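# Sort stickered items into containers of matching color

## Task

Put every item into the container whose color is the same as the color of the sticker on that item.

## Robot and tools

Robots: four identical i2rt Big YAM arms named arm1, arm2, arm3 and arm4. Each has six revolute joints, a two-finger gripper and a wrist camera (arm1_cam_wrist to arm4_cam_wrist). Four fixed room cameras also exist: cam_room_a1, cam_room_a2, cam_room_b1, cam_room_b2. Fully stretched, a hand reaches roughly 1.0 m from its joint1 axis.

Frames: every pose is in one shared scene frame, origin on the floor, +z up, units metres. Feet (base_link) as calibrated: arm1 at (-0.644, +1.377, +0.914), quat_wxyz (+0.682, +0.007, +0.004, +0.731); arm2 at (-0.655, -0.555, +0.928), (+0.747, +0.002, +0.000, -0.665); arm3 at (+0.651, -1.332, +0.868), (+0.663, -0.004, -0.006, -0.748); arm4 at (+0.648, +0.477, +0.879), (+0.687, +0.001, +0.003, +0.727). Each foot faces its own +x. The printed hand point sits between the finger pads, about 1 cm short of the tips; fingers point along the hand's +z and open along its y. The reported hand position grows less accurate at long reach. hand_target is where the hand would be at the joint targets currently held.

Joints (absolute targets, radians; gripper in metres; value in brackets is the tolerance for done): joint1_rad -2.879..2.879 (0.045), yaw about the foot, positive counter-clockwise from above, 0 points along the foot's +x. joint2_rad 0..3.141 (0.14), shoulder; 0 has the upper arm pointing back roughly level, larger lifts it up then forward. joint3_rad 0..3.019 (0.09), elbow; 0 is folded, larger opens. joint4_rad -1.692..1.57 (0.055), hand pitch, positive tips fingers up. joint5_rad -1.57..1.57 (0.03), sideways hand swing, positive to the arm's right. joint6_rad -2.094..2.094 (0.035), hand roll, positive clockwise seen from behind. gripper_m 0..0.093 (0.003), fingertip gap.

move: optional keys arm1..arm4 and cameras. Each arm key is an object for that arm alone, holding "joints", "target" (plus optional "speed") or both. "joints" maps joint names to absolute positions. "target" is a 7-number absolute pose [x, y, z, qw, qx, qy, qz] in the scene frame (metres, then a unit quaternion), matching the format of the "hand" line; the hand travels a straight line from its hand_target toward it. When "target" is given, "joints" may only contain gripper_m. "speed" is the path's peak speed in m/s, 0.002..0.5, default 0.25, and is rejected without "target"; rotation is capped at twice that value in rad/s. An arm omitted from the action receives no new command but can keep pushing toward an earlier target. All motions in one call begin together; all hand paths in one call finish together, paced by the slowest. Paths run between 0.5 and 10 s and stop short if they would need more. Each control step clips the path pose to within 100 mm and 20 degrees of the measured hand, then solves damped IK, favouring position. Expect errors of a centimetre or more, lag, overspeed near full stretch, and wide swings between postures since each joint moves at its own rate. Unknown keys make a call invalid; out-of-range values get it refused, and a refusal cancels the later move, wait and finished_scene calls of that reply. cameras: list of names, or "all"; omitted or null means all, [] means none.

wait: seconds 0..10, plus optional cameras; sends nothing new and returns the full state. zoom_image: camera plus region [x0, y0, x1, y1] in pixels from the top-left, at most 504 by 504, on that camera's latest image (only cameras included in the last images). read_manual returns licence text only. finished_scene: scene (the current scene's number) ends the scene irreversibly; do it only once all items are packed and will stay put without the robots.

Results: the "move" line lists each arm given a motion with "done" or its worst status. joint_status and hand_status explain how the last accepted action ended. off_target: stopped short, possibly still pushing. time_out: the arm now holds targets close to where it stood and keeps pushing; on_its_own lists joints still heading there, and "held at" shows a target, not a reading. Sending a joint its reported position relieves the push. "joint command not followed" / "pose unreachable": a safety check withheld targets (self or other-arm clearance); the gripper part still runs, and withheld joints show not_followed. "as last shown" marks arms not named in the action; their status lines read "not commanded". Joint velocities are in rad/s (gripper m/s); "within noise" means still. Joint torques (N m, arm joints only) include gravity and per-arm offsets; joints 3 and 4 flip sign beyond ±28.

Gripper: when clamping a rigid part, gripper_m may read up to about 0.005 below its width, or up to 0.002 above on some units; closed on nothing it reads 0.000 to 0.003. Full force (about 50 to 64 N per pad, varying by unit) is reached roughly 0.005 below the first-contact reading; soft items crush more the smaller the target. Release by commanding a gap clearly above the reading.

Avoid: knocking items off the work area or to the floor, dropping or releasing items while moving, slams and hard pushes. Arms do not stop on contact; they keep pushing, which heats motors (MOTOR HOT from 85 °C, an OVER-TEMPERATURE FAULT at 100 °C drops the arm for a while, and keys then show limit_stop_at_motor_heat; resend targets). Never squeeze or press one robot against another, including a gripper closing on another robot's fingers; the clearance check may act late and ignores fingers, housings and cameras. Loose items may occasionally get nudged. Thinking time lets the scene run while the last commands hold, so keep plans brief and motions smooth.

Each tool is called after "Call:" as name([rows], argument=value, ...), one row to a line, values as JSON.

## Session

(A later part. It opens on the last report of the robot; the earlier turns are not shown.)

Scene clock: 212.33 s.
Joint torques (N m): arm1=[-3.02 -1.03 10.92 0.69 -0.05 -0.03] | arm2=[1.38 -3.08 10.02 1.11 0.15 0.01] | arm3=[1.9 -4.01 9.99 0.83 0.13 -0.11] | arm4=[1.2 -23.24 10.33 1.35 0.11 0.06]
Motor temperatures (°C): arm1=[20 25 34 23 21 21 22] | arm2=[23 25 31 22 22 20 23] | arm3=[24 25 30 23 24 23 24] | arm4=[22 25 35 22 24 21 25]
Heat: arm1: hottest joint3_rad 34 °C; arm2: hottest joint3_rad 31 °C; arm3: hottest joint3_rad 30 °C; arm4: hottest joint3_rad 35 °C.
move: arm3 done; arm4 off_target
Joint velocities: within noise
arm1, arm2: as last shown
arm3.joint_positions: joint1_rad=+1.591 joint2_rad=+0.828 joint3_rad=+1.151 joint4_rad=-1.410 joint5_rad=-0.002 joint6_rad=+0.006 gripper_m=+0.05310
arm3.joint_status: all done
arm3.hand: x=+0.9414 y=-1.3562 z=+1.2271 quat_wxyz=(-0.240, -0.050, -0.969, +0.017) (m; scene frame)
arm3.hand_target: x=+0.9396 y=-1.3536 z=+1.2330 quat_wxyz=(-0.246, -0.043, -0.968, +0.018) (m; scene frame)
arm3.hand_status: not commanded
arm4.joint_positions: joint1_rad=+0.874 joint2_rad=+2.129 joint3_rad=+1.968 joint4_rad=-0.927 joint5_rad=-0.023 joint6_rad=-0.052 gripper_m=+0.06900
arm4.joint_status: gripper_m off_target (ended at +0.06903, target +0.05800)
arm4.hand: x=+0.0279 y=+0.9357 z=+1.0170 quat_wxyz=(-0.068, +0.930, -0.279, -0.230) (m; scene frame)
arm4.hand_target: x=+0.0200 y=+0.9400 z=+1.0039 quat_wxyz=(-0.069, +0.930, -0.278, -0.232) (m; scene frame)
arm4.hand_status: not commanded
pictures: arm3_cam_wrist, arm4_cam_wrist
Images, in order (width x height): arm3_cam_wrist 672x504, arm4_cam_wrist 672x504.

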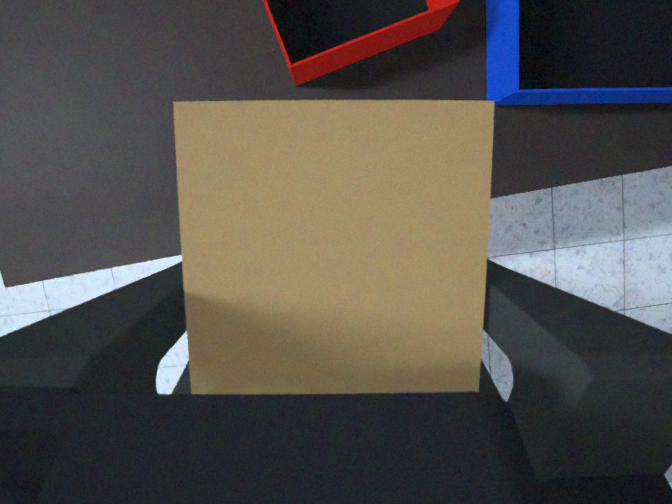

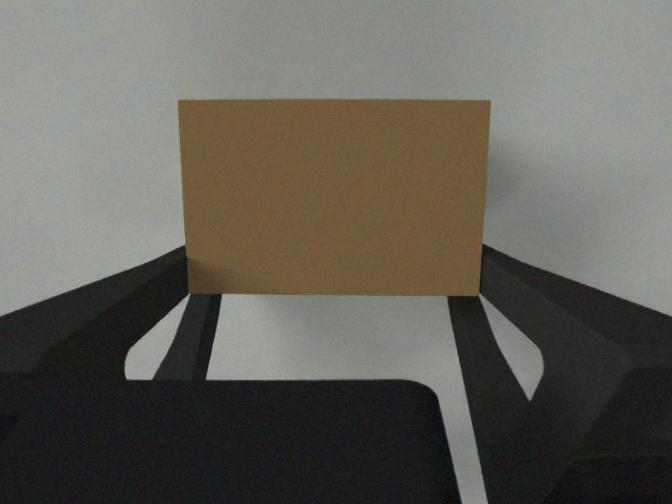

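Call:
move(arm4={"target":[0.40,0.65,1.23,-0.0694,0.9297,-0.278,-0.2317],"speed":0.35}, arm3={"joints":{"joint1_rad":0.99,"joint2_rad":1.4,"joint3_rad":1.15,"joint4_rad":-0.8}}, cameras=["arm3_cam_wrist","arm4_cam_wrist"])

Call:
move(arm4={"joints":{"joint1_rad":-1.11,"joint5_rad":0,"joint6_rad":0}}, cameras=["arm4_cam_wrist"])

Call:
move(arm4={"joints":{"joint2_rad":1.35,"joint3_rad":1.1,"joint4_rad":-0.8}}, cameras=["arm4_cam_wrist"])

Scene clock: 235.50 s.
Joint torques (N m): arm1=[-3.02 -0.56 11.1 0.79 -0.04 -0.02] | arm2=[1.38 -3.08 10.02 1.09 0.15 0.01] | arm3=[1.44 -14.51 9.76 1.7 0.01 -0.1] | arm4=[1.49 -3.25 9.37 0.46 0.18 0.19]
Motor temperatures (°C): arm1=[20 24 34 23 21 21 21] | arm2=[23 25 31 22 22 20 23] | arm3=[24 25 31 23 24 23 24] | arm4=[22 25 35 22 24 21 26]
Heat: arm1: hottest joint3_rad 34 °C; arm2: hottest joint3_rad 31 °C; arm3: hottest joint3_rad 31 °C; arm4: hottest joint3_rad 35 °C.
move: arm3 done; arm4 done
Joint velocities: within noise
arm1, arm2: as last shown
arm1.hand_target: x=-0.3900 y=+1.2001 z=+1.2300 quat_wxyz=(-0.195, -0.294, -0.934, +0.061) (m; scene frame)
arm3.joint_positions: joint1_rad=+0.986 joint2_rad=+1.415 joint3_rad=+1.145 joint4_rad=-0.817 joint5_rad=+0.001 joint6_rad=+0.005 gripper_m=+0.05310
arm3.joint_status: all done
arm3.hand: x=+1.0405 y=-1.6617 z=+1.0680 quat_wxyz=(-0.228, -0.337, -0.909, +0.088) (m; scene frame)
arm3.hand_target: x=+1.0452 y=-1.6626 z=+1.0801 quat_wxyz=(-0.245, -0.330, -0.907, +0.095) (m; scene frame)
arm3.hand_status: not commanded
arm4.joint_positions: joint1_rad=+0.903 joint2_rad=+0.839 joint3_rad=+1.126 joint4_rad=-1.363 joint5_rad=-0.009 joint6_rad=-0.036 gripper_m=+0.06900
arm4.joint_status: not commanded
arm4.hand: x=+0.4013 y=+0.6511 z=+1.2294 quat_wxyz=(-0.072, +0.930, -0.274, -0.236) (m; scene frame)
arm4.hand_target: x=+0.4000 y=+0.6500 z=+1.2300 quat_wxyz=(-0.069, +0.930, -0.278, -0.232) (m; scene frame)
arm4.hand_status: done (0.002 m and 0.7 deg from the pose sent, 0.515 m and 0.2 deg at the start)
pictures: arm3_cam_wrist, arm4_cam_wrist
Images, in order (width x height): arm3_cam_wrist 672x504, arm4_cam_wrist 672x504.

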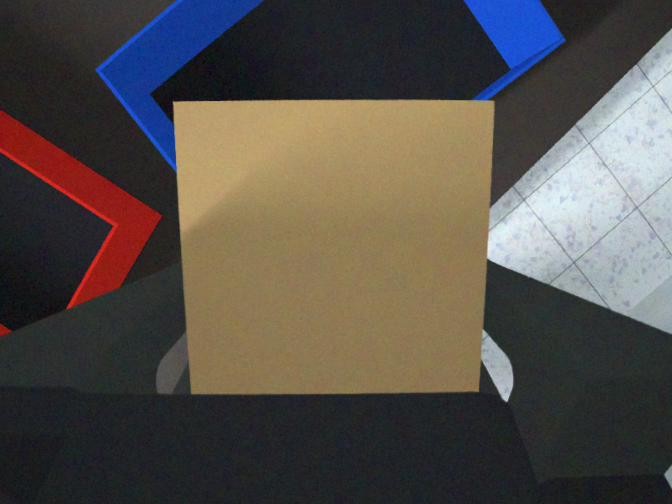

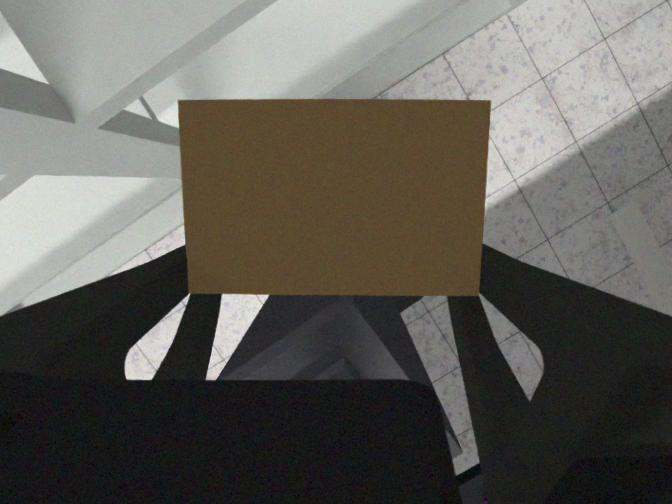

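Scene clock: 237.50 s.
Joint torques (N m): arm1=[-2.84 -0.56 11.18 0.79 -0.05 -0.06] | arm2=[1.38 -3.14 10.02 1.1 0.15 0] | arm3=[1.44 -14.62 9.74 1.72 0.02 -0.1] | arm4=[0.67 -3.72 9.37 0.53 0.06 0.13]
Motor temperatures (°C): arm1=[20 24 34 23 21 21 21] | arm2=[23 25 31 22 22 20 23] | arm3=[24 25 31 23 24 23 24] | arm4=[22 25 35 22 24 21 26]
Heat: arm1: hottest joint3_rad 34 °C; arm2: hottest joint3_rad 31 °C; arm3: hottest joint3_rad 31 °C; arm4: hottest joint3_rad 35 °C.
move: arm4 done
Joint velocities: within noise
arm1, arm2, arm3: as last shown
arm4.joint_positions: joint1_rad=-1.108 joint2_rad=+0.843 joint3_rad=+1.126 joint4_rad=-1.363 joint5_rad=+0.001 joint6_rad=-0.011 gripper_m=+0.06902
arm4.joint_status: all done
arm4.hand: x=+0.9132 y=+0.6284 z=+1.2258 quat_wxyz=(-0.233, +0.254, -0.937, -0.059) (m; scene frame)
arm4.hand_target: x=+0.9130 y=+0.6278 z=+1.2276 quat_wxyz=(-0.230, +0.249, -0.939, -0.060) (m; scene frame)
arm4.hand_status: not commanded
pictures: arm4_cam_wrist
Images, in order (width x height): arm4_cam_wrist 672x504.

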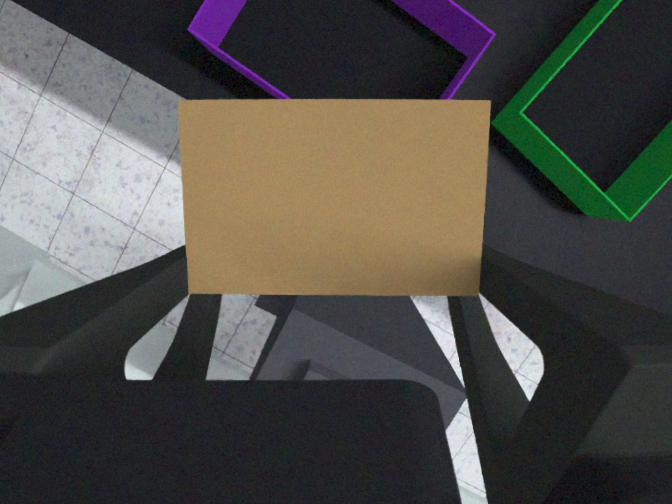

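Scene clock: 238.73 s.
Joint torques (N m): arm1=[-3.08 -0.26 11.11 0.85 -0.06 -0.05] | arm2=[1.38 -3.14 10.04 1.14 0.15 0] | arm3=[1.49 -14.45 9.73 1.69 0.01 -0.1] | arm4=[0.79 -13.57 9.74 1.33 0.04 0.13]
Motor temperatures (°C): arm1=[20 24 34 23 21 21 21] | arm2=[23 25 31 22 22 20 23] | arm3=[24 25 31 23 24 23 24] | arm4=[22 25 35 22 24 21 26]
Heat: arm1: hottest joint3_rad 34 °C; arm2: hottest joint3_rad 31 °C; arm3: hottest joint3_rad 31 °C; arm4: hottest joint3_rad 35 °C.
move: arm4 done
Joint velocities: within noise
arm1, arm3: as last shown
arm2.joint_positions: joint1_rad=+0.921 joint2_rad=+0.821 joint3_rad=+1.088 joint4_rad=-1.396 joint5_rad=+0.002 joint6_rad=+0.010 gripper_m=+0.09290
arm2.joint_status: not commanded
arm2.hand: x=-0.4088 y=-0.7028 z=+1.2603 quat_wxyz=(-0.211, -0.262, -0.940, +0.056) (m; scene frame)
arm2.hand_target: x=-0.4101 y=-0.7000 z=+1.2501 quat_wxyz=(-0.194, -0.257, -0.945, +0.053) (m; scene frame)
arm2.hand_status: not commanded
arm4.joint_positions: joint1_rad=-1.108 joint2_rad=+1.362 joint3_rad=+1.086 joint4_rad=-0.818 joint5_rad=+0.001 joint6_rad=-0.011 gripper_m=+0.06902
arm4.joint_status: all done
arm4.hand: x=+1.0746 y=+0.7204 z=+1.0688 quat_wxyz=(-0.226, +0.255, -0.939, -0.058) (m; scene frame)
arm4.hand_target: x=+1.0815 y=+0.7236 z=+1.0833 quat_wxyz=(-0.246, +0.247, -0.935, -0.065) (m; scene frame)
arm4.hand_status: not commanded
pictures: arm4_cam_wrist
Images, in order (width x height): arm4_cam_wrist 672x504.

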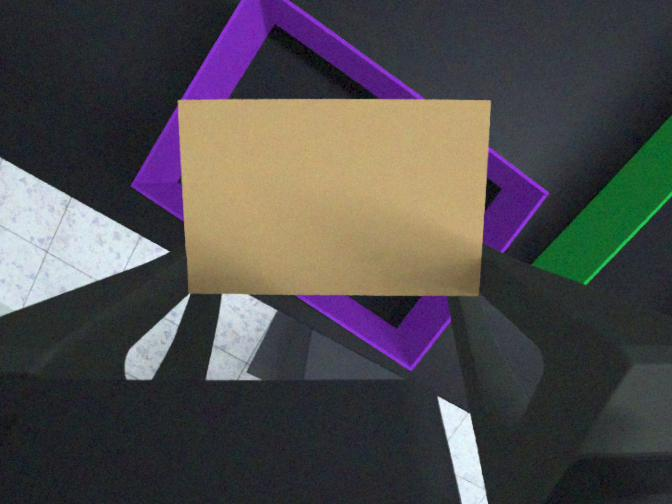

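Call:
move(arm3={"target":[1.126,-1.729,0.80,0.2273,0.3318,0.9118,-0.0827],"speed":0.3}, arm4={"target":[1.074,0.716,0.785,-0.234,0.247,-0.9384,-0.0616],"speed":0.3}, cameras=["arm3_cam_wrist","arm4_cam_wrist"])

Scene clock: 265.13 s.
Joint torques (N m): arm1=[-2.84 0.32 11.14 0.83 -0.04 -0.02] | arm2=[1.44 -3.19 10.04 1.11 0.15 0.01] | arm3=[1.61 -19.19 9.31 1.43 -0.02 -0.01] | arm4=[0.15 -14.97 4.57 1.29 -0.03 0.07]
Motor temperatures (°C): arm1=[20 24 34 23 21 21 21] | arm2=[23 25 31 22 22 20 23] | arm3=[24 25 31 23 24 23 24] | arm4=[22 24 34 22 24 21 26]
Heat: arm1: hottest joint3_rad 34 °C; arm2: hottest joint3_rad 31 °C; arm3: hottest joint3_rad 31 °C; arm4: hottest joint3_rad 34 °C.
move: arm3 off_target; arm4 done
Joint velocities: within noise
arm1.joint_positions: joint1_rad=-2.249 joint2_rad=+0.861 joint3_rad=+1.083 joint4_rad=-1.347 joint5_rad=-0.009 joint6_rad=+0.001 gripper_m=+0.09297
arm1.joint_status: not commanded
arm1.hand: x=-0.3880 y=+1.2026 z=+1.2335 quat_wxyz=(-0.204, -0.292, -0.932, +0.063) (m; scene frame)
arm1.hand_target: x=-0.3900 y=+1.2001 z=+1.2300 quat_wxyz=(-0.195, -0.294, -0.934, +0.061) (m; scene frame)
arm1.hand_status: not commanded
arm2: as last shown
arm3.joint_positions: joint1_rad=+0.989 joint2_rad=+2.042 joint3_rad=+1.151 joint4_rad=-0.241 joint5_rad=-0.007 joint6_rad=+0.002 gripper_m=+0.05310
arm3.joint_status: not commanded
arm3.hand: x=+1.1086 y=-1.7190 z=+0.7907 quat_wxyz=(-0.209, -0.335, -0.916, +0.077) (m; scene frame)
arm3.hand_target: x=+1.1256 y=-1.7284 z=+0.8007 quat_wxyz=(-0.228, -0.332, -0.912, +0.083) (m; scene frame)
arm3.hand_status: off_target (0.022 m and 2.3 deg from the pose sent, 0.289 m and 0.9 deg at the start)
arm4.joint_positions: joint1_rad=-1.112 joint2_rad=+1.887 joint3_rad=+0.767 joint4_rad=+0.024 joint5_rad=+0.000 joint6_rad=-0.007 gripper_m=+0.06902
arm4.joint_status: not commanded
arm4.hand: x=+1.0677 y=+0.7144 z=+0.7829 quat_wxyz=(-0.225, +0.251, -0.940, -0.058) (m; scene frame)
arm4.hand_target: x=+1.0739 y=+0.7160 z=+0.7851 quat_wxyz=(-0.234, +0.247, -0.938, -0.062) (m; scene frame)
arm4.hand_status: done (0.007 m and 1.3 deg from the pose sent, 0.284 m and 1.3 deg at the start)
pictures: arm3_cam_wrist, arm4_cam_wrist
Images, in order (width x height): arm3_cam_wrist 672x504, arm4_cam_wrist 672x504.

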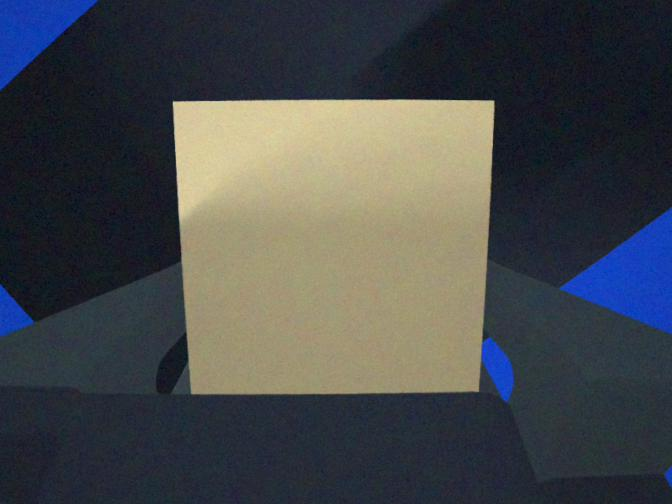

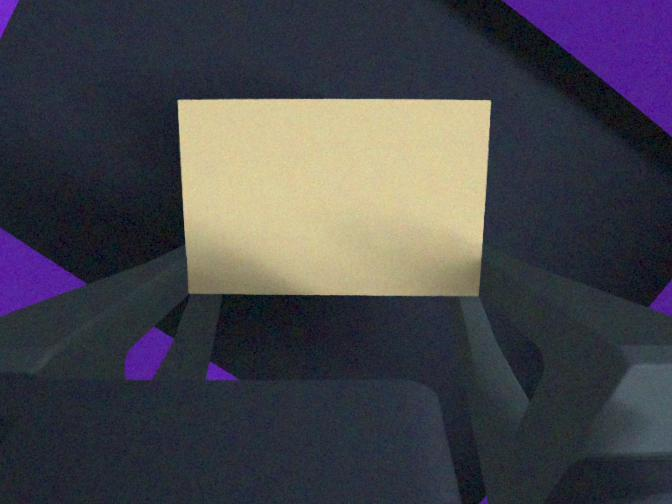

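Call:
move(arm3={"target":[1.128,-1.731,0.758,0.2273,0.3318,0.9118,-0.0827],"speed":0.1}, arm4={"target":[1.074,0.716,0.745,-0.234,0.247,-0.9384,-0.0616],"speed":0.1}, cameras=[])

Call:
move(arm3={"target":[1.128,-1.731,0.742,0.2273,0.3318,0.9118,-0.0827],"speed":0.1}, arm4={"target":[1.074,0.716,0.731,-0.234,0.247,-0.9384,-0.0616],"speed":0.1}, cameras=["arm3_cam_wrist","arm4_cam_wrist"])

Scene clock: 273.17 s.
Joint torques (N m): arm1=[-2.43 -0.62 11.1 0.72 -0.06 -0.06] | arm2=[1.38 -3.14 10.06 1.11 0.15 0.01] | arm3=[1.44 -19.37 8.34 1.39 0 0] | arm4=[0.56 -14.56 4.45 1.32 -0.04 0.05]
Motor temperatures (°C): arm1=[20 24 34 23 21 21 21] | arm2=[23 25 31 22 22 20 23] | arm3=[24 25 31 23 24 23 24] | arm4=[22 25 33 22 24 21 26]
Heat: arm1: hottest joint3_rad 34 °C; arm2: hottest joint3_rad 31 °C; arm3: hottest joint3_rad 31 °C; arm4: hottest joint3_rad 33 °C.
move: arm3 off_target; arm4 done
Joint velocities: within noise
arm1, arm2: as last shown
arm3.joint_positions: joint1_rad=+0.991 joint2_rad=+2.131 joint3_rad=+1.166 joint4_rad=-0.159 joint5_rad=-0.007 joint6_rad=+0.001 gripper_m=+0.05310
arm3.joint_status: not commanded
arm3.hand: x=+1.1135 y=-1.7221 z=+0.7525 quat_wxyz=(-0.212, -0.333, -0.915, +0.079) (m; scene frame)
arm3.hand_target: x=+1.1276 y=-1.7307 z=+0.7584 quat_wxyz=(-0.227, -0.332, -0.912, +0.083) (m; scene frame)
arm3.hand_status: off_target (0.018 m and 1.9 deg from the pose sent, 0.040 m and 2.3 deg at the start)
arm4.joint_positions: joint1_rad=-1.114 joint2_rad=+1.991 joint3_rad=+0.767 joint4_rad=+0.133 joint5_rad=+0.000 joint6_rad=-0.007 gripper_m=+0.06902
arm4.joint_status: not commanded
arm4.hand: x=+1.0672 y=+0.7130 z=+0.7476 quat_wxyz=(-0.228, +0.250, -0.939, -0.058) (m; scene frame)
arm4.hand_target: x=+1.0738 y=+0.7159 z=+0.7451 quat_wxyz=(-0.234, +0.247, -0.938, -0.062) (m; scene frame)
arm4.hand_status: done (0.008 m and 0.9 deg from the pose sent, 0.038 m and 1.3 deg at the start)
pictures: none
No camera images: "cameras" was empty.

Scene clock: 274.13 s.
Joint torques (N m): arm1=[-2.43 -0.62 11.15 0.65 -0.04 -0.07] | arm2=[1.38 -3.19 10.03 1.1 0.16 0.01] | arm3=[1.49 -17.67 8.39 1.5 0.03 0] | arm4=[0.56 -12.92 4.67 1.29 0.02 0.06]
Motor temperatures (°C): arm1=[20 24 34 23 21 21 21] | arm2=[23 25 31 22 22 20 23] | arm3=[24 25 31 23 24 23 24] | arm4=[22 25 33 22 24 21 26]
Heat: arm1: hottest joint3_rad 34 °C; arm2: hottest joint3_rad 31 °C; arm3: hottest joint3_rad 31 °C; arm4: hottest joint3_rad 33 °C.
move: arm3 off_target; arm4 off_target
Joint velocities: within noise
arm1, arm2: as last shown
arm3.joint_positions: joint1_rad=+0.991 joint2_rad=+2.147 joint3_rad=+1.168 joint4_rad=-0.130 joint5_rad=-0.008 joint6_rad=+0.001 gripper_m=+0.05310
arm3.joint_status: not commanded
arm3.hand: x=+1.1161 y=-1.7243 z=+0.7470 quat_wxyz=(-0.219, -0.332, -0.914, +0.081) (m; scene frame)
arm3.hand_target: x=+1.1276 y=-1.7307 z=+0.7424 quat_wxyz=(-0.227, -0.332, -0.912, +0.083) (m; scene frame)
arm3.hand_status: off_target (0.014 m and 1.0 deg from the pose sent, 0.020 m and 1.9 deg at the start)
arm4.joint_positions: joint1_rad=-1.114 joint2_rad=+2.012 joint3_rad=+0.767 joint4_rad=+0.171 joint5_rad=-0.001 joint6_rad=-0.006 gripper_m=+0.06902
arm4.joint_status: not commanded
arm4.hand: x=+1.0695 y=+0.7143 z=+0.7422 quat_wxyz=(-0.235, +0.249, -0.937, -0.061) (m; scene frame)
arm4.hand_target: x=+1.0736 y=+0.7158 z=+0.7314 quat_wxyz=(-0.234, +0.247, -0.938, -0.062) (m; scene frame)
arm4.hand_status: off_target (0.012 m and 0.3 deg from the pose sent, 0.018 m and 0.9 deg at the start)
pictures: arm3_cam_wrist, arm4_cam_wrist
Images, in order (width x height): arm3_cam_wrist 672x504, arm4_cam_wrist 672x504.

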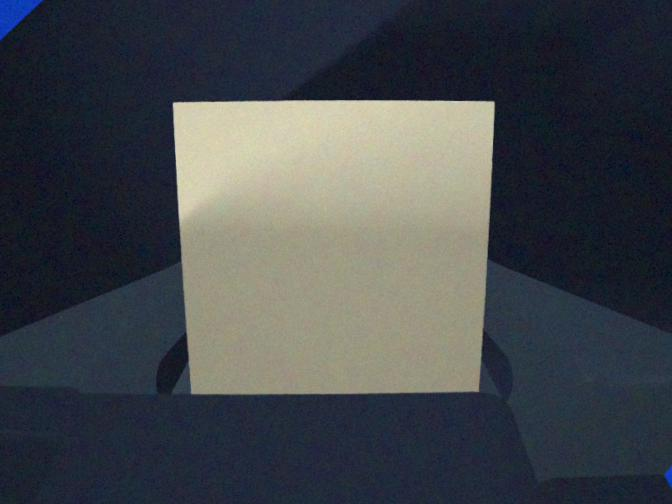

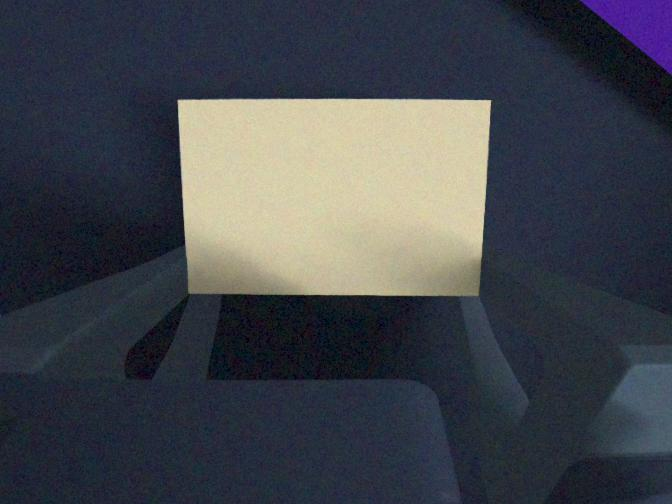

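Call:
move(arm3={"target":[1.128,-1.732,0.753,0.2273,0.3318,0.9118,-0.0827],"joints":{"gripper_m":0.075},"speed":0.1}, arm4={"target":[1.072,0.715,0.744,-0.234,0.247,-0.9384,-0.0616],"joints":{"gripper_m":0.09},"speed":0.1}, cameras=["arm3_cam_wrist","arm4_cam_wrist"])

Call:
move(arm3={"target":[1.08,-1.692,1.0,0.2273,0.3318,0.9118,-0.0827],"joints":{"gripper_m":0.085},"speed":0.25}, arm4={"target":[1.02,0.687,1.0,-0.234,0.247,-0.9384,-0.0616],"joints":{"gripper_m":0.093},"speed":0.25}, cameras=["arm3_cam_wrist","arm4_cam_wrist"])

Scene clock: 281.17 s.
Joint torques (N m): arm1=[-3.08 -0.56 11.08 0.59 -0.04 -0.08] | arm2=[1.32 -3.08 10.02 1.13 0.15 0.01] | arm3=[1.26 -20.07 8.38 0.54 -0.01 -0.02] | arm4=[0.85 -17.03 3.84 0.27 0.02 0.06]
Motor temperatures (°C): arm1=[20 24 34 23 21 21 21] | arm2=[23 25 31 22 22 20 23] | arm3=[24 25 31 23 24 23 24] | arm4=[22 24 32 22 24 21 26]
Heat: arm1: hottest joint3_rad 34 °C; arm2: hottest joint3_rad 31 °C; arm3: hottest joint3_rad 31 °C; arm4: hottest joint3_rad 32 °C.
move: arm3 off_target; arm4 done
Joint velocities: within noise
arm1, arm2: as last shown
arm3.joint_positions: joint1_rad=+0.991 joint2_rad=+2.149 joint3_rad=+1.168 joint4_rad=-0.129 joint5_rad=-0.008 joint6_rad=+0.001 gripper_m=+0.07496
arm3.joint_status: all done
arm3.hand: x=+1.1158 y=-1.7241 z=+0.7459 quat_wxyz=(-0.218, -0.332, -0.914, +0.081) (m; scene frame)
arm3.hand_target: x=+1.1277 y=-1.7318 z=+0.7533 quat_wxyz=(-0.227, -0.332, -0.912, +0.083) (m; scene frame)
arm3.hand_status: off_target (0.016 m and 1.1 deg from the pose sent, 0.015 m and 1.0 deg at the start)
arm4.joint_positions: joint1_rad=-1.114 joint2_rad=+2.015 joint3_rad=+0.767 joint4_rad=+0.171 joint5_rad=-0.001 joint6_rad=-0.006 gripper_m=+0.08991
arm4.joint_status: all done
arm4.hand: x=+1.0688 y=+0.7139 z=+0.7408 quat_wxyz=(-0.234, +0.249, -0.938, -0.061) (m; scene frame)
arm4.hand_target: x=+1.0720 y=+0.7150 z=+0.7440 quat_wxyz=(-0.234, +0.247, -0.938, -0.062) (m; scene frame)
arm4.hand_status: done (0.005 m and 0.3 deg from the pose sent, 0.003 m and 0.3 deg at the start)
pictures: arm3_cam_wrist, arm4_cam_wrist
Images, in order (width x height): arm3_cam_wrist 672x504, arm4_cam_wrist 672x504.

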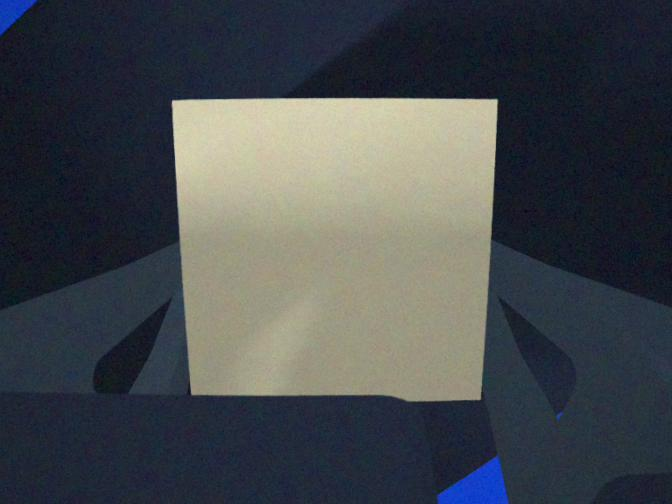

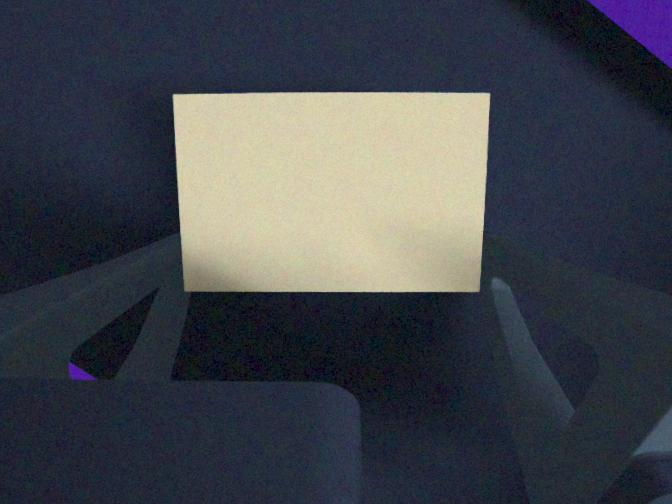

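Scene clock: 282.93 s.
Joint torques (N m): arm1=[-2.14 -0.5 11.14 0.73 -0.05 -0.01] | arm2=[1.44 -2.96 10.02 1.1 0.16 0] | arm3=[1.03 -14.92 11.08 0.59 0.02 -0.07] | arm4=[0.67 -9.47 10.81 0.27 0.05 0.1]
Motor temperatures (°C): arm1=[20 24 34 23 21 21 21] | arm2=[23 25 31 22 22 20 23] | arm3=[24 25 30 23 24 23 24] | arm4=[22 24 33 22 24 21 26]
Heat: arm1: hottest joint3_rad 34 °C; arm2: hottest joint3_rad 31 °C; arm3: hottest joint3_rad 30 °C; arm4: hottest joint3_rad 33 °C.
move: arm3 off_target; arm4 off_target
Joint velocities: within noise
arm1, arm2: as last shown
arm3.joint_positions: joint1_rad=+0.991 joint2_rad=+1.597 joint3_rad=+1.137 joint4_rad=-0.648 joint5_rad=-0.011 joint6_rad=+0.001 gripper_m=+0.08494
arm3.joint_status: all done
arm3.hand: x=+1.0736 y=-1.6847 z=+0.9907 quat_wxyz=(-0.220, -0.332, -0.914, +0.080) (m; scene frame)
arm3.hand_target: x=+1.0797 y=-1.6918 z=+0.9999 quat_wxyz=(-0.227, -0.332, -0.912, +0.083) (m; scene frame)
arm3.hand_status: off_target (0.013 m and 0.9 deg from the pose sent, 0.259 m and 1.1 deg at the start)
arm4.joint_positions: joint1_rad=-1.115 joint2_rad=+1.249 joint3_rad=+0.746 joint4_rad=-0.598 joint5_rad=-0.001 joint6_rad=-0.006 gripper_m=+0.09288
arm4.joint_status: all done
arm4.hand: x=+1.0079 y=+0.6795 z=+0.9845 quat_wxyz=(-0.222, +0.250, -0.941, -0.057) (m; scene frame)
arm4.hand_target: x=+1.0195 y=+0.6867 z=+1.0001 quat_wxyz=(-0.234, +0.247, -0.938, -0.062) (m; scene frame)
arm4.hand_status: off_target (0.021 m and 1.5 deg from the pose sent, 0.265 m and 0.3 deg at the start)
pictures: arm3_cam_wrist, arm4_cam_wrist
Images, in order (width x height): arm3_cam_wrist 672x504, arm4_cam_wrist 672x504.

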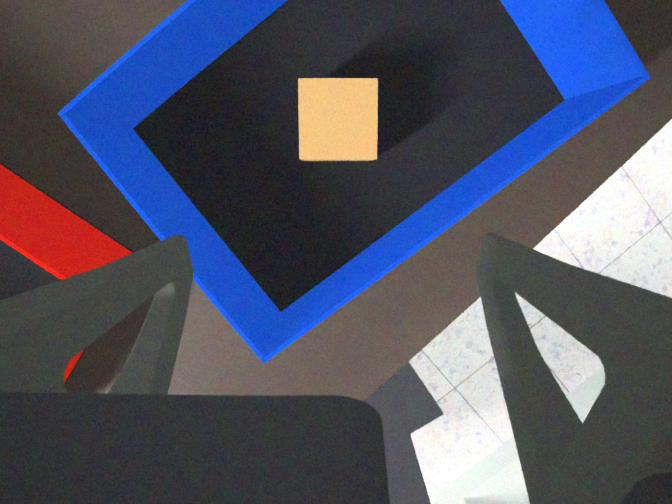

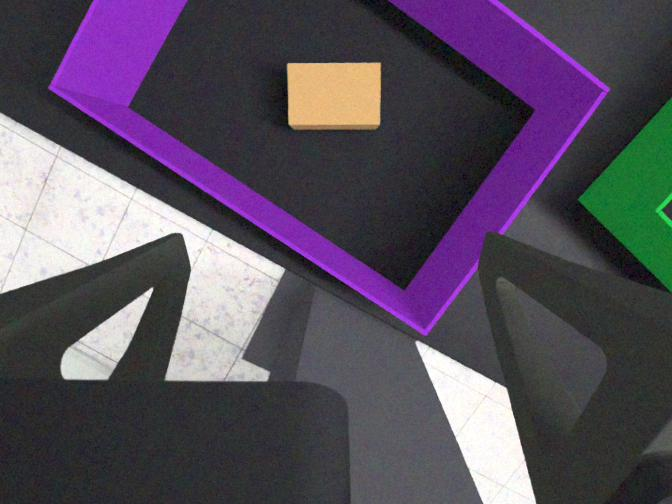

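Call:
finished_scene(scene=3)

The scene is finished: the task was done.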